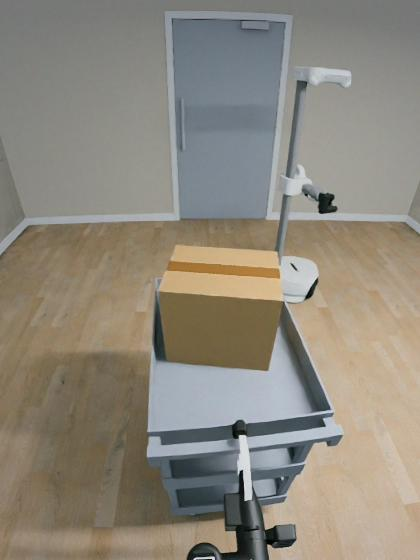

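move(r1={"base":{"rotate_rad":2.755},"joints":{"lift_m":0.86,"gripper_m":0.12}}, blocking=false, cameras=[])

wait(seconds=6, cameras=[])

move(r1={"joints":{"wrist_yaw_rad":0.0},"base":{"strafe_m":0.95}}, blocking=false, cameras=[])

wait(seconds=3, cameras=[])

wait(seconds=3, cameras=["r1_head_camera","r1_wrist_camera","r2_head_camera"])

Scene clock: 216.87 s.
move: r1 moving
r1.base_odometry: x=-2.967 y=-0.392 heading=-2.148
r1.turned_by_wheels: +0.253
r1.turned_by_imu: +0.254
r1.base_tilt: forward=-1.6 right=+1.3
r1.lidar_m: 2.52 1.95 1.90 1.76 1.35 1.32 1.44 2.11 2.82 1.31 1.06 4.43
r1.base_status: rotate_rad moving
r1.joint_positions: lift_m=+0.638 arm_m=+0.000 wrist_yaw_rad=+3.102 wrist_pitch_rad=+0.002 wrist_roll_rad=+0.000 gripper_m=+0.005
r1.joint_status: lift_m moving; gripper_m moving
r1.measured_speeds: translate_m=+0.000 strafe_m=-0.001 rotate_rad=+0.976 lift_m=+0.146 arm_m=+0.000 wrist_yaw_rad=+0.000 wrist_pitch_rad=+0.000 wrist_roll_rad=+0.000
r1.motor_effort: lift_m=+25(27) arm_m=+4(4) wheel_0=-8(9) wheel_1=-7(8) wheel_2=-6(8)
r1.servo_current: wrist_yaw_rad=46(65) wrist_pitch_rad=39(46) wrist_roll_rad=52(59) gripper_m=78(78)
r1.hand_pose: x=-0.1138 y=+0.0987 z=+0.8152 quat_wxyz=(+0.020, -0.001, +0.000, +1.000) (m; r1's base frame)
r1.wrist_depth_mm: - 137 - - - - - / - 137 - - - - - / 110 138 208 - - - - / 122 138 242 - - - - / - - - - - - - / - - 189 202 175 - - / - 1983 178 145 145 - -
r2: as last shown
r2.turned_by_imu: +0.000
r2.lidar_m: 0.37 0.42 2.15 2.06 2.14 2.51 2.39 2.50 2.80 2.68 2.81 0.45
r2.motor_effort: lift_m=+19(19) arm_m=+5(5) wheel_0=-5(5) wheel_1=+3(4) wheel_2=-3(4)
r2.servo_current: wrist_yaw_rad=78(78) wrist_pitch_rad=39(46) wrist_roll_rad=52(52) gripper_m=91(91)
r2.contact_limits: strafe_m 0.7
r2.wrist_depth_mm: - - - 176 236 1618 1160 / - - - 174 234 1499 539 / - - - 172 232 798 - / - 445 439 171 230 820 - / - - 452 169 228 831 - / - - 187 168 182 - - / - - 473 - 224 1537 -
pictures: none
No camera images: "cameras" was empty.

Scene clock: 219.03 s.
earlier move: r1 done
r1.base_odometry: x=-2.967 y=-0.392 heading=+0.354
r1.turned_by_wheels: +2.502
r1.turned_by_imu: +2.515
r1.base_tilt: forward=-1.6 right=+1.3
r1.lidar_m: 1.31 1.38 1.83 2.80 2.88 1.07 1.44 2.86 2.05 1.90 1.97 1.40
r1.base_status: done
r1.joint_positions: lift_m=+0.860 arm_m=+0.000 wrist_yaw_rad=+3.102 wrist_pitch_rad=+0.002 wrist_roll_rad=+0.000 gripper_m=+0.120
r1.joint_status: all done
r1.measured_speeds: all 0
r1.motor_effort: lift_m=+24(29) arm_m=-4(4) wheel_0=-2(9) wheel_1=-1(9) wheel_2=-2(9)
r1.servo_current: wrist_yaw_rad=52(65) wrist_pitch_rad=46(52) wrist_roll_rad=46(65) gripper_m=46(91)
r1.hand_pose: x=-0.1138 y=+0.0987 z=+1.0372 quat_wxyz=(+0.020, -0.001, +0.000, +1.000) (m; r1's base frame)
r1.wrist_depth_mm: 136 138 - - - - - / 111 138 - - - - - / 117 138 250 - - - - / 136 153 - - - - - / - - - - 1366 - - / - - - - 198 198 - / - - - 144 - - -
r2.base_odometry: x=-0.957 y=-0.603 heading=-2.885
r2.turned_by_wheels: +0.000
r2.turned_by_imu: +0.000
r2.base_tilt: forward=-0.7 right=+0.1
r2.lidar_m: 0.40 0.41 2.14 2.03 2.17 2.50 2.37 2.50 2.78 2.69 2.79 0.41
r2.base_status: not commanded
r2.joint_positions: lift_m=+0.690 arm_m=+0.000 wrist_yaw_rad=-0.011 wrist_pitch_rad=+0.003 wrist_roll_rad=+1.569 gripper_m=-0.019
r2.joint_status: not commanded
r2.measured_speeds: all 0
r2.motor_effort: lift_m=+19(19) arm_m=+5(5) wheel_0=-5(5) wheel_1=+3(4) wheel_2=-3(4)
r2.servo_current: wrist_yaw_rad=78(85) wrist_pitch_rad=46(46) wrist_roll_rad=59(59) gripper_m=85(91)
r2.contact_limits: strafe_m 0.7
r2.hand_pose: x=+0.4582 y=-0.0907 z=+0.8671 quat_wxyz=(+0.708, +0.706, -0.003, -0.005) (m; r2's base frame)
r2.wrist_depth_mm: - - - 175 237 1618 1205 / - - - 174 235 1618 539 / - - - 173 233 788 - / - 442 439 171 230 831 - / - - 449 170 229 809 - / - - 187 167 182 - - / - - 473 - 225 1537 -
wait: 2.17 of 6 s (r1 has come to rest)
pictures: none
No camera images: "cameras" was empty.

Scene clock: 219.53 s.
move: r1 moving
r1.base_odometry: x=-2.980 y=-0.358 heading=+0.354
r1.turned_by_wheels: +0.000
r1.turned_by_imu: +0.000
r1.base_tilt: forward=-1.5 right=+1.3
r1.lidar_m: 1.32 1.37 1.83 2.76 2.87 1.06 1.35 2.92 2.08 1.94 1.98 1.39
r1.base_status: strafe_m moving
r1.joint_positions: lift_m=+0.860 arm_m=+0.000 wrist_yaw_rad=+2.513 wrist_pitch_rad=+0.002 wrist_roll_rad=+0.000 gripper_m=+0.120
r1.joint_status: wrist_yaw_rad moving
r1.measured_speeds: translate_m=-0.001 strafe_m=+0.140 rotate_rad=+0.006 lift_m=+0.000 arm_m=+0.000 wrist_yaw_rad=-1.822 wrist_pitch_rad=+0.000 wrist_roll_rad=+0.000
r1.motor_effort: lift_m=+24(24) arm_m=-1(4) wheel_0=-10(10) wheel_1=+7(10) wheel_2=+0(1)
r1.servo_current: wrist_yaw_rad=98(124) wrist_pitch_rad=39(46) wrist_roll_rad=59(72) gripper_m=33(46)
r1.hand_pose: x=-0.0111 y=+0.2402 z=+1.0372 quat_wxyz=(+0.309, -0.001, +0.000, +0.951) (m; r1's base frame)
r1.wrist_depth_mm: - - - - - - - / - - - - - - - / - - - - - - - / - - - - - - - / - - 1336 - - - - / - - 1661 - 213 - - / - - - 144 - - -
r2: as last shown
r2.lidar_m: 0.39 0.41 2.15 2.02 2.16 2.49 2.38 2.46 2.76 2.69 2.79 0.44
r2.motor_effort: lift_m=+19(19) arm_m=+5(5) wheel_0=-5(5) wheel_1=+4(4) wheel_2=-3(3)
r2.servo_current: wrist_yaw_rad=72(78) wrist_pitch_rad=39(46) wrist_roll_rad=46(65) gripper_m=91(91)
r2.contact_limits: strafe_m 0.7
r2.wrist_depth_mm: - - - 175 236 1576 1182 / - - - 174 235 1618 539 / - - - 173 233 - - / - 445 442 171 229 820 - / - - 452 169 228 820 - / - - 187 167 182 - - / - - 473 - 224 1537 -
pictures: none
No camera images: "cameras" was empty.

Scene clock: 222.53 s.
earlier move: r1 moving
r1.base_odometry: x=-3.272 y=+0.433 heading=+0.354
r1.turned_by_wheels: +0.000
r1.turned_by_imu: +0.005
r1.base_tilt: forward=-1.6 right=+1.3
r1.lidar_m: 1.22 1.36 1.78 1.93 1.99 2.64 1.01 1.04 2.97 2.79 1.97 1.36
r1.base_status: strafe_m moving
r1.joint_positions: lift_m=+0.860 arm_m=+0.000 wrist_yaw_rad=+0.003 wrist_pitch_rad=+0.002 wrist_roll_rad=+0.000 gripper_m=+0.120
r1.joint_status: all done
r1.measured_speeds: translate_m=+0.000 strafe_m=+0.207 rotate_rad=-0.002 lift_m=+0.000 arm_m=+0.000 wrist_yaw_rad=+0.000 wrist_pitch_rad=+0.000 wrist_roll_rad=+0.000
r1.motor_effort: lift_m=+23(24) arm_m=+4(4) wheel_0=-2(12) wheel_1=+1(10) wheel_2=+0(2)
r1.servo_current: wrist_yaw_rad=46(124) wrist_pitch_rad=46(52) wrist_roll_rad=39(72) gripper_m=46(46)
r1.hand_pose: x=+0.4595 y=-0.0867 z=+1.0372 quat_wxyz=(+1.000, +0.000, +0.001, +0.001) (m; r1's base frame)
r1.wrist_depth_mm: - - - - - - - / - - - - - - - / - - - - - - - / - - - - - - - / - - - - - - - / - 194 - - 190 - - / - 141 - 139 - - -
r2.base_odometry: x=-0.957 y=-0.603 heading=-2.885
r2.turned_by_wheels: +0.000
r2.turned_by_imu: +0.000
r2.base_tilt: forward=-0.7 right=+0.1
r2.lidar_m: 0.36 0.40 2.16 2.03 2.13 2.48 2.38 2.52 2.80 2.68 2.80 0.45
r2.base_status: not commanded
r2.joint_positions: lift_m=+0.690 arm_m=+0.000 wrist_yaw_rad=-0.011 wrist_pitch_rad=+0.003 wrist_roll_rad=+1.569 gripper_m=-0.019
r2.joint_status: not commanded
r2.measured_speeds: all 0
r2.motor_effort: lift_m=+19(19) arm_m=+5(5) wheel_0=-5(6) wheel_1=+4(4) wheel_2=-3(3)
r2.servo_current: wrist_yaw_rad=85(85) wrist_pitch_rad=39(46) wrist_roll_rad=46(72) gripper_m=91(91)
r2.contact_limits: strafe_m 0.7
r2.hand_pose: x=+0.4582 y=-0.0907 z=+0.8671 quat_wxyz=(+0.708, +0.706, -0.003, -0.005) (m; r2's base frame)
r2.wrist_depth_mm: - - - 176 237 1756 1205 / - - - - 236 1618 539 / - - - 172 232 788 - / - 445 439 171 229 820 - / - - 452 169 228 820 - / - - 187 167 182 - - / - - 473 - 224 1499 -
wait: 3.00 s; no rest
pictures: none
No camera images: "cameras" was empty.

Scene clock: 223.53 s.
earlier move: r1 done
r1.base_odometry: x=-3.297 y=+0.499 heading=+0.354
r1.turned_by_wheels: +0.000
r1.turned_by_imu: +0.000
r1.base_tilt: forward=-1.6 right=+1.2
r1.lidar_m: 1.22 1.35 1.82 1.86 1.93 2.56 1.03 1.06 3.05 2.85 1.93 1.37
r1.base_status: done
r1.joint_positions: lift_m=+0.860 arm_m=+0.000 wrist_yaw_rad=+0.003 wrist_pitch_rad=+0.002 wrist_roll_rad=+0.000 gripper_m=+0.120
r1.joint_status: all done
r1.measured_speeds: all 0
r1.motor_effort: lift_m=+23(24) arm_m=+4(4) wheel_0=-1(12) wheel_1=+0(10) wheel_2=+0(2)
r1.servo_current: wrist_yaw_rad=20(124) wrist_pitch_rad=39(52) wrist_roll_rad=52(72) gripper_m=39(46)
r1.hand_pose: x=+0.4595 y=-0.0867 z=+1.0372 quat_wxyz=(+1.000, +0.000, +0.001, +0.001) (m; r1's base frame)
r1.wrist_depth_mm: - - - - - - - / - - - - - - - / - - - - - - - / - - - - - - - / - - - - - - - / - 194 - - 190 - - / - 140 - 139 - - -
r2.base_odometry: x=-0.957 y=-0.603 heading=-2.885
r2.turned_by_wheels: +0.000
r2.turned_by_imu: +0.000
r2.base_tilt: forward=-0.7 right=+0.1
r2.lidar_m: 0.38 0.40 2.13 2.05 2.16 2.46 2.36 2.50 2.80 2.69 2.82 0.43
r2.base_status: not commanded
r2.joint_positions: lift_m=+0.690 arm_m=+0.000 wrist_yaw_rad=-0.011 wrist_pitch_rad=+0.003 wrist_roll_rad=+1.569 gripper_m=-0.019
r2.joint_status: not commanded
r2.measured_speeds: all 0
r2.motor_effort: lift_m=+19(20) arm_m=+5(5) wheel_0=-4(6) wheel_1=+3(4) wheel_2=-3(4)
r2.servo_current: wrist_yaw_rad=65(85) wrist_pitch_rad=39(46) wrist_roll_rad=52(72) gripper_m=91(91)
r2.contact_limits: strafe_m 0.7
r2.hand_pose: x=+0.4582 y=-0.0907 z=+0.8671 quat_wxyz=(+0.708, +0.706, -0.003, -0.005) (m; r2's base frame)
r2.wrist_depth_mm: - - - 175 237 1708 1182 / - - - - 235 1537 539 / - - - 172 232 788 - / - 442 439 171 230 820 - / - - 452 169 229 809 - / - - 187 167 182 - - / - - 473 - 224 1537 -
wait: 1.00 of 3 s (r1 has come to rest)
pictures: r1_head_camera, r1_wrist_camera, r2_head_camera
Images, in order (width x height): r1_head_camera 420x560, r1_wrist_camera 616x392, r2_head_camera 420x560.

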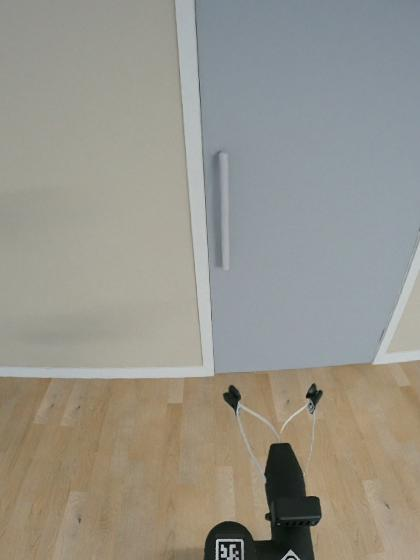

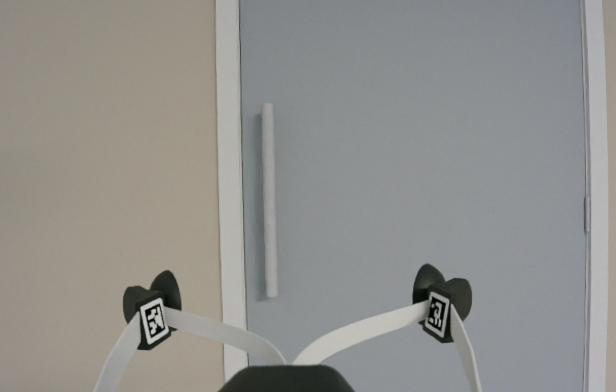

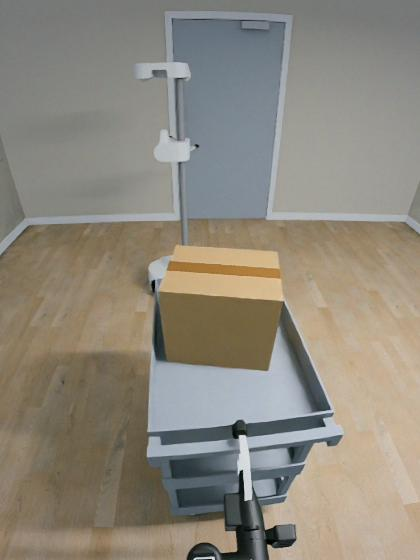

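move(r1={"base":{"translate_m":0.5,"strafe_m":0.085}}, blocking=false, cameras=[])

wait(seconds=5, cameras=["r1_head_camera","r1_wrist_camera"])

Scene clock: 232.27 s.
move: r1 moving
r1.base_odometry: x=-3.269 y=+0.515 heading=+0.354
r1.turned_by_wheels: +0.000
r1.turned_by_imu: +0.000
r1.base_tilt: forward=-1.6 right=+1.3
r1.lidar_m: 1.19 1.31 1.74 1.84 1.91 2.56 1.05 1.07 3.02 2.87 1.89 1.33
r1.base_status: translate_m moving; strafe_m moving
r1.joint_positions: lift_m=+0.860 arm_m=+0.000 wrist_yaw_rad=+0.003 wrist_pitch_rad=+0.002 wrist_roll_rad=+0.000 gripper_m=+0.120
r1.joint_status: not commanded
r1.measured_speeds: translate_m=+0.122 strafe_m=+0.019 rotate_rad=+0.002 lift_m=+0.000 arm_m=+0.000 wrist_yaw_rad=+0.000 wrist_pitch_rad=+0.000 wrist_roll_rad=+0.000
r1.motor_effort: lift_m=+23(23) arm_m=+4(4) wheel_0=+4(7) wheel_1=+6(8) wheel_2=-8(10)
r1.servo_current: wrist_yaw_rad=59(59) wrist_pitch_rad=46(46) wrist_roll_rad=59(59) gripper_m=33(46)
r1.hand_pose: x=+0.4595 y=-0.0867 z=+1.0372 quat_wxyz=(+1.000, +0.000, +0.001, +0.001) (m; r1's base frame)
r1.wrist_depth_mm: - - - - - - - / - - - - - - - / - - - - - - - / - - - - - - - / - - - - - - - / - 195 - - 189 - - / - 140 - 139 - - -
r2: as last shown
r2.lidar_m: 0.36 0.38 2.14 2.04 2.16 2.50 2.39 2.50 2.78 2.68 2.82 0.42
r2.motor_effort: lift_m=+19(19) arm_m=+5(5) wheel_0=-5(5) wheel_1=+4(4) wheel_2=-3(3)
r2.servo_current: wrist_yaw_rad=72(85) wrist_pitch_rad=46(46) wrist_roll_rad=39(59) gripper_m=85(91)
r2.contact_limits: strafe_m 0.7
r2.wrist_depth_mm: - - - 176 237 1708 1182 / - - - - 236 1618 544 / - - - 172 233 788 - / - 442 439 171 230 820 - / - - 445 169 229 831 - / - - 187 167 182 - - / - - 469 - 224 1537 -
pictures: none
No camera images: "cameras" was empty.

Scene clock: 234.93 s.
earlier move: r1 done
r1.base_odometry: x=-2.857 y=+0.752 heading=+0.354
r1.turned_by_wheels: +0.000
r1.turned_by_imu: +0.001
r1.base_tilt: forward=-1.6 right=+1.3
r1.lidar_m: 0.74 0.82 1.08 1.79 1.87 2.49 1.54 1.58 3.07 2.93 1.20 0.83
r1.base_status: done
r1.joint_positions: lift_m=+0.860 arm_m=+0.000 wrist_yaw_rad=+0.002 wrist_pitch_rad=+0.002 wrist_roll_rad=+0.000 gripper_m=+0.120
r1.joint_status: not commanded
r1.measured_speeds: all 0
r1.motor_effort: lift_m=+23(23) arm_m=+4(4) wheel_0=+2(7) wheel_1=+2(9) wheel_2=+2(10)
r1.servo_current: wrist_yaw_rad=46(72) wrist_pitch_rad=46(52) wrist_roll_rad=52(65) gripper_m=39(52)
r1.hand_pose: x=+0.4595 y=-0.0867 z=+1.0372 quat_wxyz=(+1.000, +0.000, +0.001, +0.001) (m; r1's base frame)
r1.wrist_depth_mm: - - - - - - - / - - - 517 - - - / - - - - - - - / - - - - - - - / - - - 517 - - - / - 194 - 512 190 - - / - 140 - 143 - - -
r2.base_odometry: x=-0.957 y=-0.603 heading=-2.885
r2.turned_by_wheels: +0.000
r2.turned_by_imu: +0.000
r2.base_tilt: forward=-0.7 right=+0.0
r2.lidar_m: 0.37 0.40 2.16 2.03 2.15 2.51 2.38 2.49 2.79 2.69 2.83 0.44
r2.base_status: not commanded
r2.joint_positions: lift_m=+0.690 arm_m=+0.000 wrist_yaw_rad=-0.011 wrist_pitch_rad=+0.003 wrist_roll_rad=+1.569 gripper_m=-0.019
r2.joint_status: not commanded
r2.measured_speeds: all 0
r2.motor_effort: lift_m=+19(19) arm_m=+5(5) wheel_0=-5(5) wheel_1=+4(4) wheel_2=-3(4)
r2.servo_current: wrist_yaw_rad=59(85) wrist_pitch_rad=39(52) wrist_roll_rad=52(59) gripper_m=91(98)
r2.contact_limits: strafe_m 0.7
r2.hand_pose: x=+0.4582 y=-0.0907 z=+0.8671 quat_wxyz=(+0.708, +0.706, -0.003, -0.005) (m; r2's base frame)
r2.wrist_depth_mm: - - - 176 236 1708 1182 / - - - - 235 1618 539 / - - - 172 232 788 - / - 442 442 171 230 831 - / - - 449 169 228 831 - / - - 187 168 181 - - / - - 473 - 225 1499 -
wait: 2.67 of 5 s (r1 has come to rest)
pictures: r1_head_camera, r1_wrist_camera
Images, in order (width x height): r1_head_camera 420x560, r1_wrist_camera 616x392.

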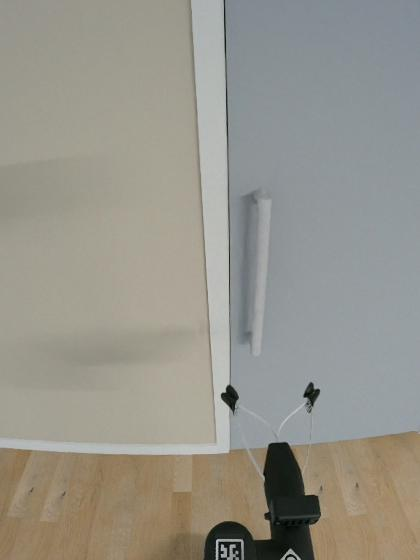

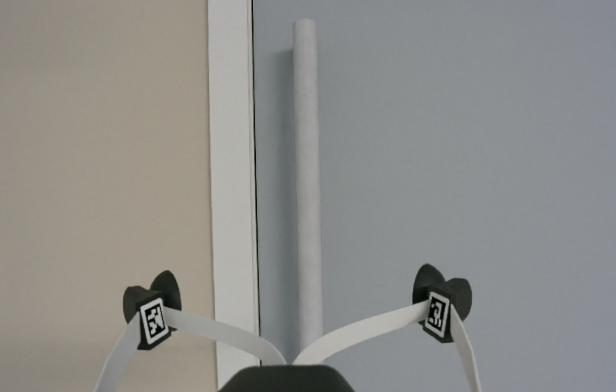

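move(r1={"base":{"translate_m":0.24},"pace":"slow","contact_limits":{"translate_m":0.3}}, blocking=false, cameras=[])

wait(seconds=5, cameras=["r1_head_camera","r1_wrist_camera"])

Scene clock: 245.87 s.
move: r1 moving
r1.base_odometry: x=-2.846 y=+0.757 heading=+0.355
r1.turned_by_wheels: +0.000
r1.turned_by_imu: +0.000
r1.base_tilt: forward=-1.6 right=+1.3
r1.lidar_m: 0.71 0.79 1.11 1.79 1.87 2.47 1.55 1.59 3.11 2.93 1.19 0.82
r1.base_status: translate_m moving
r1.joint_positions: lift_m=+0.860 arm_m=+0.000 wrist_yaw_rad=+0.002 wrist_pitch_rad=+0.002 wrist_roll_rad=+0.000 gripper_m=+0.120
r1.joint_status: not commanded
r1.measured_speeds: translate_m=+0.049 strafe_m=-0.001 rotate_rad=+0.001 lift_m=+0.000 arm_m=+0.000 wrist_yaw_rad=+0.000 wrist_pitch_rad=+0.000 wrist_roll_rad=+0.000
r1.motor_effort: lift_m=+23(23) arm_m=+4(4) wheel_0=+5(6) wheel_1=+4(5) wheel_2=-6(7)
r1.servo_current: wrist_yaw_rad=52(65) wrist_pitch_rad=39(46) wrist_roll_rad=26(59) gripper_m=39(46)
r1.contact_limits: translate_m 0.3
r1.hand_pose: x=+0.4595 y=-0.0867 z=+1.0372 quat_wxyz=(+1.000, +0.000, +0.001, +0.001) (m; r1's base frame)
r1.wrist_depth_mm: - - - - - - - / - - - 500 - - - / - - - - - - - / - - - - - - - / - - - 500 - - - / - 194 - 504 190 - - / - 140 - 144 - - -
r2: as last shown
r2.base_tilt: forward=-0.6 right=+0.1
r2.lidar_m: 0.38 0.41 2.14 2.06 2.12 2.50 2.38 2.51 2.81 2.67 2.80 0.44
r2.motor_effort: lift_m=+19(19) arm_m=+5(5) wheel_0=-5(5) wheel_1=+4(4) wheel_2=-3(3)
r2.servo_current: wrist_yaw_rad=65(72) wrist_pitch_rad=46(46) wrist_roll_rad=52(52) gripper_m=91(91)
r2.contact_limits: strafe_m 0.7
r2.wrist_depth_mm: - - - 175 237 1708 1229 / - - - - 235 1618 530 / - - - 172 232 798 - / - 442 439 171 230 820 - / - - 449 170 229 820 - / - - 187 167 182 - - / - - 473 - 224 1499 -
pictures: none
No camera images: "cameras" was empty.

Scene clock: 249.03 s.
earlier move: r1 done
r1.base_odometry: x=-2.632 y=+0.836 heading=+0.355
r1.turned_by_wheels: +0.000
r1.turned_by_imu: +0.000
r1.base_tilt: forward=-1.6 right=+1.2
r1.lidar_m: 0.48 0.57 0.78 1.80 1.87 2.50 1.77 1.82 3.07 2.65 0.85 0.58
r1.base_status: done
r1.joint_positions: lift_m=+0.860 arm_m=+0.000 wrist_yaw_rad=+0.002 wrist_pitch_rad=+0.002 wrist_roll_rad=+0.000 gripper_m=+0.120
r1.joint_status: not commanded
r1.measured_speeds: all 0
r1.motor_effort: lift_m=+23(23) arm_m=+4(4) wheel_0=+4(7) wheel_1=+1(7) wheel_2=-2(7)
r1.servo_current: wrist_yaw_rad=52(78) wrist_pitch_rad=52(52) wrist_roll_rad=46(65) gripper_m=39(46)
r1.contact_limits: translate_m 0.3
r1.hand_pose: x=+0.4595 y=-0.0867 z=+1.0372 quat_wxyz=(+1.000, +0.000, +0.001, +0.001) (m; r1's base frame)
r1.wrist_depth_mm: 340 343 345 279 349 353 353 / 338 342 345 347 351 353 355 / 342 342 347 347 353 357 357 / 343 343 347 273 355 355 359 / 342 345 351 351 353 357 359 / 343 345 347 274 353 357 359 / 345 345 351 144 355 359 362
r2.base_odometry: x=-0.957 y=-0.603 heading=-2.885
r2.turned_by_wheels: +0.000
r2.turned_by_imu: +0.000
r2.base_tilt: forward=-0.7 right=+0.1
r2.lidar_m: 0.38 0.42 2.15 2.03 2.16 2.46 2.39 2.51 2.77 2.66 2.80 0.45
r2.base_status: not commanded
r2.joint_positions: lift_m=+0.690 arm_m=+0.000 wrist_yaw_rad=-0.011 wrist_pitch_rad=+0.003 wrist_roll_rad=+1.569 gripper_m=-0.019
r2.joint_status: not commanded
r2.measured_speeds: all 0
r2.motor_effort: lift_m=+19(19) arm_m=+4(5) wheel_0=-5(6) wheel_1=+3(4) wheel_2=-3(3)
r2.servo_current: wrist_yaw_rad=72(91) wrist_pitch_rad=39(46) wrist_roll_rad=39(59) gripper_m=85(91)
r2.contact_limits: strafe_m 0.7
r2.hand_pose: x=+0.4582 y=-0.0907 z=+0.8671 quat_wxyz=(+0.708, +0.706, -0.003, -0.005) (m; r2's base frame)
r2.wrist_depth_mm: - - - 175 237 1708 1182 / - - - - 234 1576 535 / - - - 172 233 788 - / - 445 442 171 230 820 - / - - 452 169 229 820 - / - - 187 167 182 - - / - - 473 - 224 1499 -
wait: 3.17 of 5 s (r1 has come to rest)
pictures: r1_head_camera, r1_wrist_camera
Images, in order (width x height): r1_head_camera 420x560, r1_wrist_camera 616x392.

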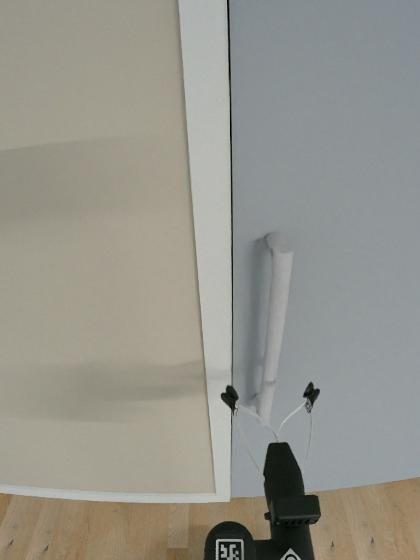

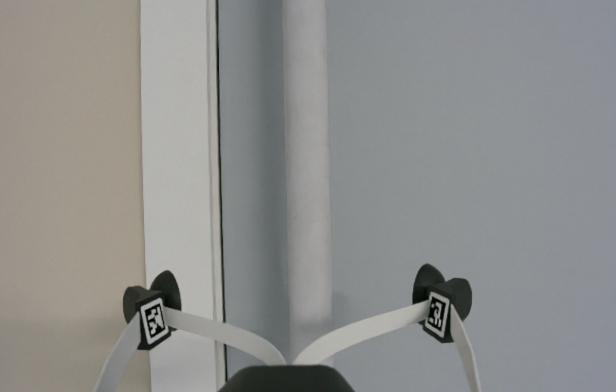

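move(r1={"base":{"translate_m":0.11,"strafe_m":-0.01},"pace":"slow","contact_limits":{"translate_m":0.2}}, blocking=false, cameras=[])

wait(seconds=4, cameras=[])

move(r1={"joints":{"gripper_m":-0.03}}, blocking=false, cameras=[])

wait(seconds=4, cameras=["r1_wrist_camera","r1_head_camera"])

Scene clock: 255.80 s.
move: r1 moving
r1.base_odometry: x=-2.620 y=+0.839 heading=+0.355
r1.turned_by_wheels: +0.000
r1.turned_by_imu: +0.000
r1.base_tilt: forward=-1.6 right=+1.3
r1.lidar_m: 0.47 0.56 0.72 1.82 1.87 2.50 1.77 1.83 3.09 2.58 0.81 0.58
r1.base_status: translate_m moving; strafe_m moving
r1.joint_positions: lift_m=+0.860 arm_m=+0.000 wrist_yaw_rad=+0.002 wrist_pitch_rad=+0.002 wrist_roll_rad=+0.000 gripper_m=+0.120
r1.joint_status: not commanded
r1.measured_speeds: translate_m=+0.048 strafe_m=-0.005 rotate_rad=+0.000 lift_m=+0.000 arm_m=+0.000 wrist_yaw_rad=+0.000 wrist_pitch_rad=+0.000 wrist_roll_rad=+0.000
r1.motor_effort: lift_m=+23(23) arm_m=+4(4) wheel_0=+2(6) wheel_1=+4(4) wheel_2=-4(7)
r1.servo_current: wrist_yaw_rad=39(59) wrist_pitch_rad=46(46) wrist_roll_rad=46(59) gripper_m=46(46)
r1.contact_limits: translate_m 0.2
r1.hand_pose: x=+0.4595 y=-0.0867 z=+1.0372 quat_wxyz=(+1.000, +0.000, +0.001, +0.001) (m; r1's base frame)
r1.wrist_depth_mm: 327 329 336 263 340 340 343 / 329 332 334 266 340 342 345 / 329 330 336 267 342 345 347 / 332 332 334 336 343 343 347 / 332 332 338 336 343 347 347 / 332 216 338 263 212 345 349 / 334 186 340 143 345 345 347
r2: as last shown
r2.lidar_m: 0.38 0.41 2.14 2.05 2.14 2.48 2.38 2.51 2.78 2.69 2.77 0.42
r2.motor_effort: lift_m=+19(19) arm_m=+5(5) wheel_0=-5(5) wheel_1=+4(4) wheel_2=-3(3)
r2.servo_current: wrist_yaw_rad=72(78) wrist_pitch_rad=39(46) wrist_roll_rad=46(52) gripper_m=85(91)
r2.contact_limits: strafe_m 0.7
r2.wrist_depth_mm: - - - 176 236 1661 1182 / - - - - 234 1576 539 / - - - 172 232 788 - / - 445 439 171 230 820 - / - - 452 169 229 831 - / - - 187 167 181 - - / - - 473 - 224 1576 -
pictures: none
No camera images: "cameras" was empty.

Scene clock: 257.67 s.
earlier move: r1 done
r1.base_odometry: x=-2.526 y=+0.865 heading=+0.355
r1.turned_by_wheels: +0.000
r1.turned_by_imu: +0.000
r1.base_tilt: forward=-1.6 right=+1.2
r1.lidar_m: 0.38 0.46 0.63 1.61 1.88 2.52 1.88 1.94 3.05 2.15 0.67 0.48
r1.base_status: done
r1.joint_positions: lift_m=+0.860 arm_m=+0.000 wrist_yaw_rad=+0.002 wrist_pitch_rad=+0.002 wrist_roll_rad=+0.000 gripper_m=+0.120
r1.joint_status: not commanded
r1.measured_speeds: all 0
r1.motor_effort: lift_m=+23(23) arm_m=+4(4) wheel_0=+4(8) wheel_1=+3(6) wheel_2=-3(7)
r1.servo_current: wrist_yaw_rad=52(65) wrist_pitch_rad=33(52) wrist_roll_rad=46(78) gripper_m=39(46)
r1.contact_limits: translate_m 0.2
r1.hand_pose: x=+0.4595 y=-0.0868 z=+1.0372 quat_wxyz=(+1.000, +0.000, +0.001, +0.001) (m; r1's base frame)
r1.wrist_depth_mm: 233 - 238 166 243 245 248 / 234 237 240 161 242 245 248 / 235 238 240 165 244 246 249 / 235 - 240 165 244 248 249 / 236 241 240 165 245 247 250 / 236 198 240 163 244 248 249 / 236 161 241 144 247 248 249
r2.base_odometry: x=-0.957 y=-0.603 heading=-2.885
r2.turned_by_wheels: +0.000
r2.turned_by_imu: +0.000
r2.base_tilt: forward=-0.6 right=+0.1
r2.lidar_m: 0.38 0.38 2.15 2.04 2.15 2.51 2.38 2.50 2.78 2.68 2.78 0.43
r2.base_status: not commanded
r2.joint_positions: lift_m=+0.690 arm_m=+0.000 wrist_yaw_rad=-0.011 wrist_pitch_rad=+0.003 wrist_roll_rad=+1.569 gripper_m=-0.019
r2.joint_status: not commanded
r2.measured_speeds: all 0
r2.motor_effort: lift_m=+19(19) arm_m=+4(5) wheel_0=-5(6) wheel_1=+3(4) wheel_2=-3(3)
r2.servo_current: wrist_yaw_rad=65(78) wrist_pitch_rad=39(46) wrist_roll_rad=39(59) gripper_m=91(91)
r2.contact_limits: strafe_m 0.7
r2.hand_pose: x=+0.4582 y=-0.0907 z=+0.8671 quat_wxyz=(+0.708, +0.706, -0.003, -0.005) (m; r2's base frame)
r2.wrist_depth_mm: - - - 176 236 1708 1182 / - - - - 234 1576 539 / - - - 173 232 788 - / - 442 442 171 231 831 - / - - 452 169 229 820 - / - - 187 168 181 - - / - - 473 - 225 1537 -
wait: 1.87 of 4 s (r1 has come to rest)
pictures: none
No camera images: "cameras" was empty.

Scene clock: 258.17 s.
move: r1 moving
r1.base_odometry: x=-2.526 y=+0.865 heading=+0.355
r1.turned_by_wheels: +0.000
r1.turned_by_imu: +0.000
r1.base_tilt: forward=-1.6 right=+1.3
r1.lidar_m: 0.38 0.46 0.63 1.60 1.87 2.52 1.88 1.94 3.08 2.13 0.70 0.48
r1.base_status: not commanded
r1.joint_positions: lift_m=+0.860 arm_m=+0.000 wrist_yaw_rad=+0.002 wrist_pitch_rad=+0.002 wrist_roll_rad=+0.000 gripper_m=+0.106
r1.joint_status: gripper_m moving
r1.measured_speeds: all 0
r1.motor_effort: lift_m=+23(23) arm_m=+4(4) wheel_0=+4(4) wheel_1=+4(4) wheel_2=-3(3)
r1.servo_current: wrist_yaw_rad=46(65) wrist_pitch_rad=46(46) wrist_roll_rad=39(65) gripper_m=91(91)
r1.contact_limits: translate_m 0.2
r1.hand_pose: x=+0.4595 y=-0.0868 z=+1.0372 quat_wxyz=(+1.000, +0.000, +0.001, +0.001) (m; r1's base frame)
r1.wrist_depth_mm: 234 - 238 165 242 246 248 / 234 238 239 161 243 246 248 / 235 239 239 165 246 246 248 / 234 - 239 165 245 247 250 / 235 240 241 165 245 248 249 / 236 194 241 162 200 249 250 / 236 174 242 141 247 248 252
r2: as last shown
r2.base_tilt: forward=-0.7 right=+0.1
r2.lidar_m: 0.38 0.39 2.15 2.04 2.14 2.50 2.36 2.51 2.82 2.68 2.81 0.41
r2.motor_effort: lift_m=+19(19) arm_m=+5(5) wheel_0=-5(5) wheel_1=+4(4) wheel_2=-3(3)
r2.servo_current: wrist_yaw_rad=72(78) wrist_pitch_rad=39(46) wrist_roll_rad=39(59) gripper_m=85(91)
r2.contact_limits: strafe_m 0.7
r2.wrist_depth_mm: - - - 176 236 1708 1182 / - - - - 235 1618 535 / - - - 172 232 788 - / - 442 442 171 230 831 - / - - 452 169 228 820 - / - - 187 167 182 - - / - - 469 - 224 1537 -
pictures: none
No camera images: "cameras" was empty.

Scene clock: 259.90 s.
earlier move: r1 done
r1.base_odometry: x=-2.526 y=+0.865 heading=+0.355
r1.turned_by_wheels: +0.000
r1.turned_by_imu: +0.000
r1.base_tilt: forward=-1.6 right=+1.3
r1.lidar_m: 0.39 0.47 0.61 1.62 1.89 2.51 1.87 1.94 3.08 2.16 0.69 0.47
r1.base_status: not commanded
r1.joint_positions: lift_m=+0.860 arm_m=+0.000 wrist_yaw_rad=+0.003 wrist_pitch_rad=+0.002 wrist_roll_rad=+0.000 gripper_m=-0.029
r1.joint_status: all done
r1.measured_speeds: all 0
r1.motor_effort: lift_m=+23(23) arm_m=+4(4) wheel_0=+4(5) wheel_1=+3(4) wheel_2=-2(3)
r1.servo_current: wrist_yaw_rad=39(65) wrist_pitch_rad=46(46) wrist_roll_rad=46(72) gripper_m=52(169)
r1.contact_limits: translate_m 0.2
r1.hand_pose: x=+0.4595 y=-0.0867 z=+1.0372 quat_wxyz=(+1.000, +0.000, +0.001, +0.001) (m; r1's base frame)
r1.wrist_depth_mm: 234 - 237 162 242 243 244 / 235 237 239 161 242 244 245 / 235 238 239 168 242 244 246 / 236 - 239 162 243 245 246 / 236 - 241 161 244 244 246 / 237 - 185 163 245 245 247 / 237 141 243 160 243 248 247
r2.base_odometry: x=-0.957 y=-0.603 heading=-2.885
r2.turned_by_wheels: +0.000
r2.turned_by_imu: +0.000
r2.base_tilt: forward=-0.7 right=+0.1
r2.lidar_m: 0.39 0.41 2.12 2.05 2.14 2.49 2.38 2.46 2.80 2.69 2.79 0.45
r2.base_status: not commanded
r2.joint_positions: lift_m=+0.690 arm_m=+0.000 wrist_yaw_rad=-0.011 wrist_pitch_rad=+0.003 wrist_roll_rad=+1.569 gripper_m=-0.019
r2.joint_status: not commanded
r2.measured_speeds: all 0
r2.motor_effort: lift_m=+19(19) arm_m=+5(5) wheel_0=-5(5) wheel_1=+4(4) wheel_2=-3(4)
r2.servo_current: wrist_yaw_rad=65(78) wrist_pitch_rad=39(46) wrist_roll_rad=46(59) gripper_m=91(98)
r2.contact_limits: strafe_m 0.7
r2.hand_pose: x=+0.4582 y=-0.0907 z=+0.8671 quat_wxyz=(+0.708, +0.706, -0.003, -0.005) (m; r2's base frame)
r2.wrist_depth_mm: - - - 175 236 1661 1182 / - - - - 235 1618 539 / - - - 172 232 788 - / - 442 436 171 230 831 - / - - 452 169 229 820 - / - - 187 167 182 - - / - - 469 - 224 1499 -
wait: 1.73 of 4 s (r1 has come to rest)
pictures: r1_head_camera, r1_wrist_camera
Images, in order (width x height): r1_head_camera 420x560, r1_wrist_camera 616x392.

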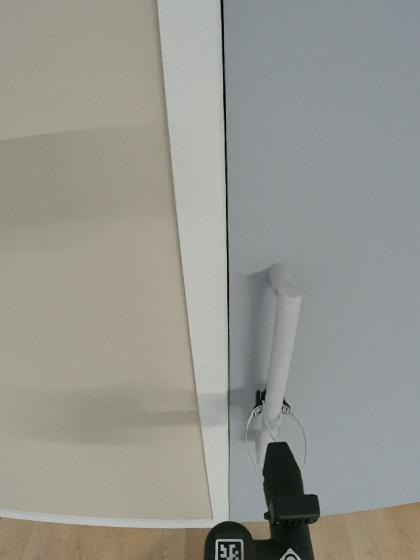

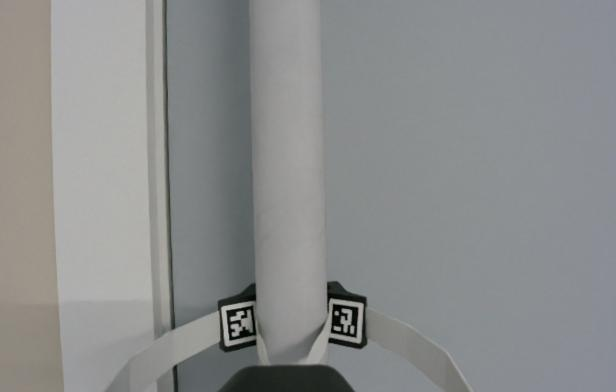

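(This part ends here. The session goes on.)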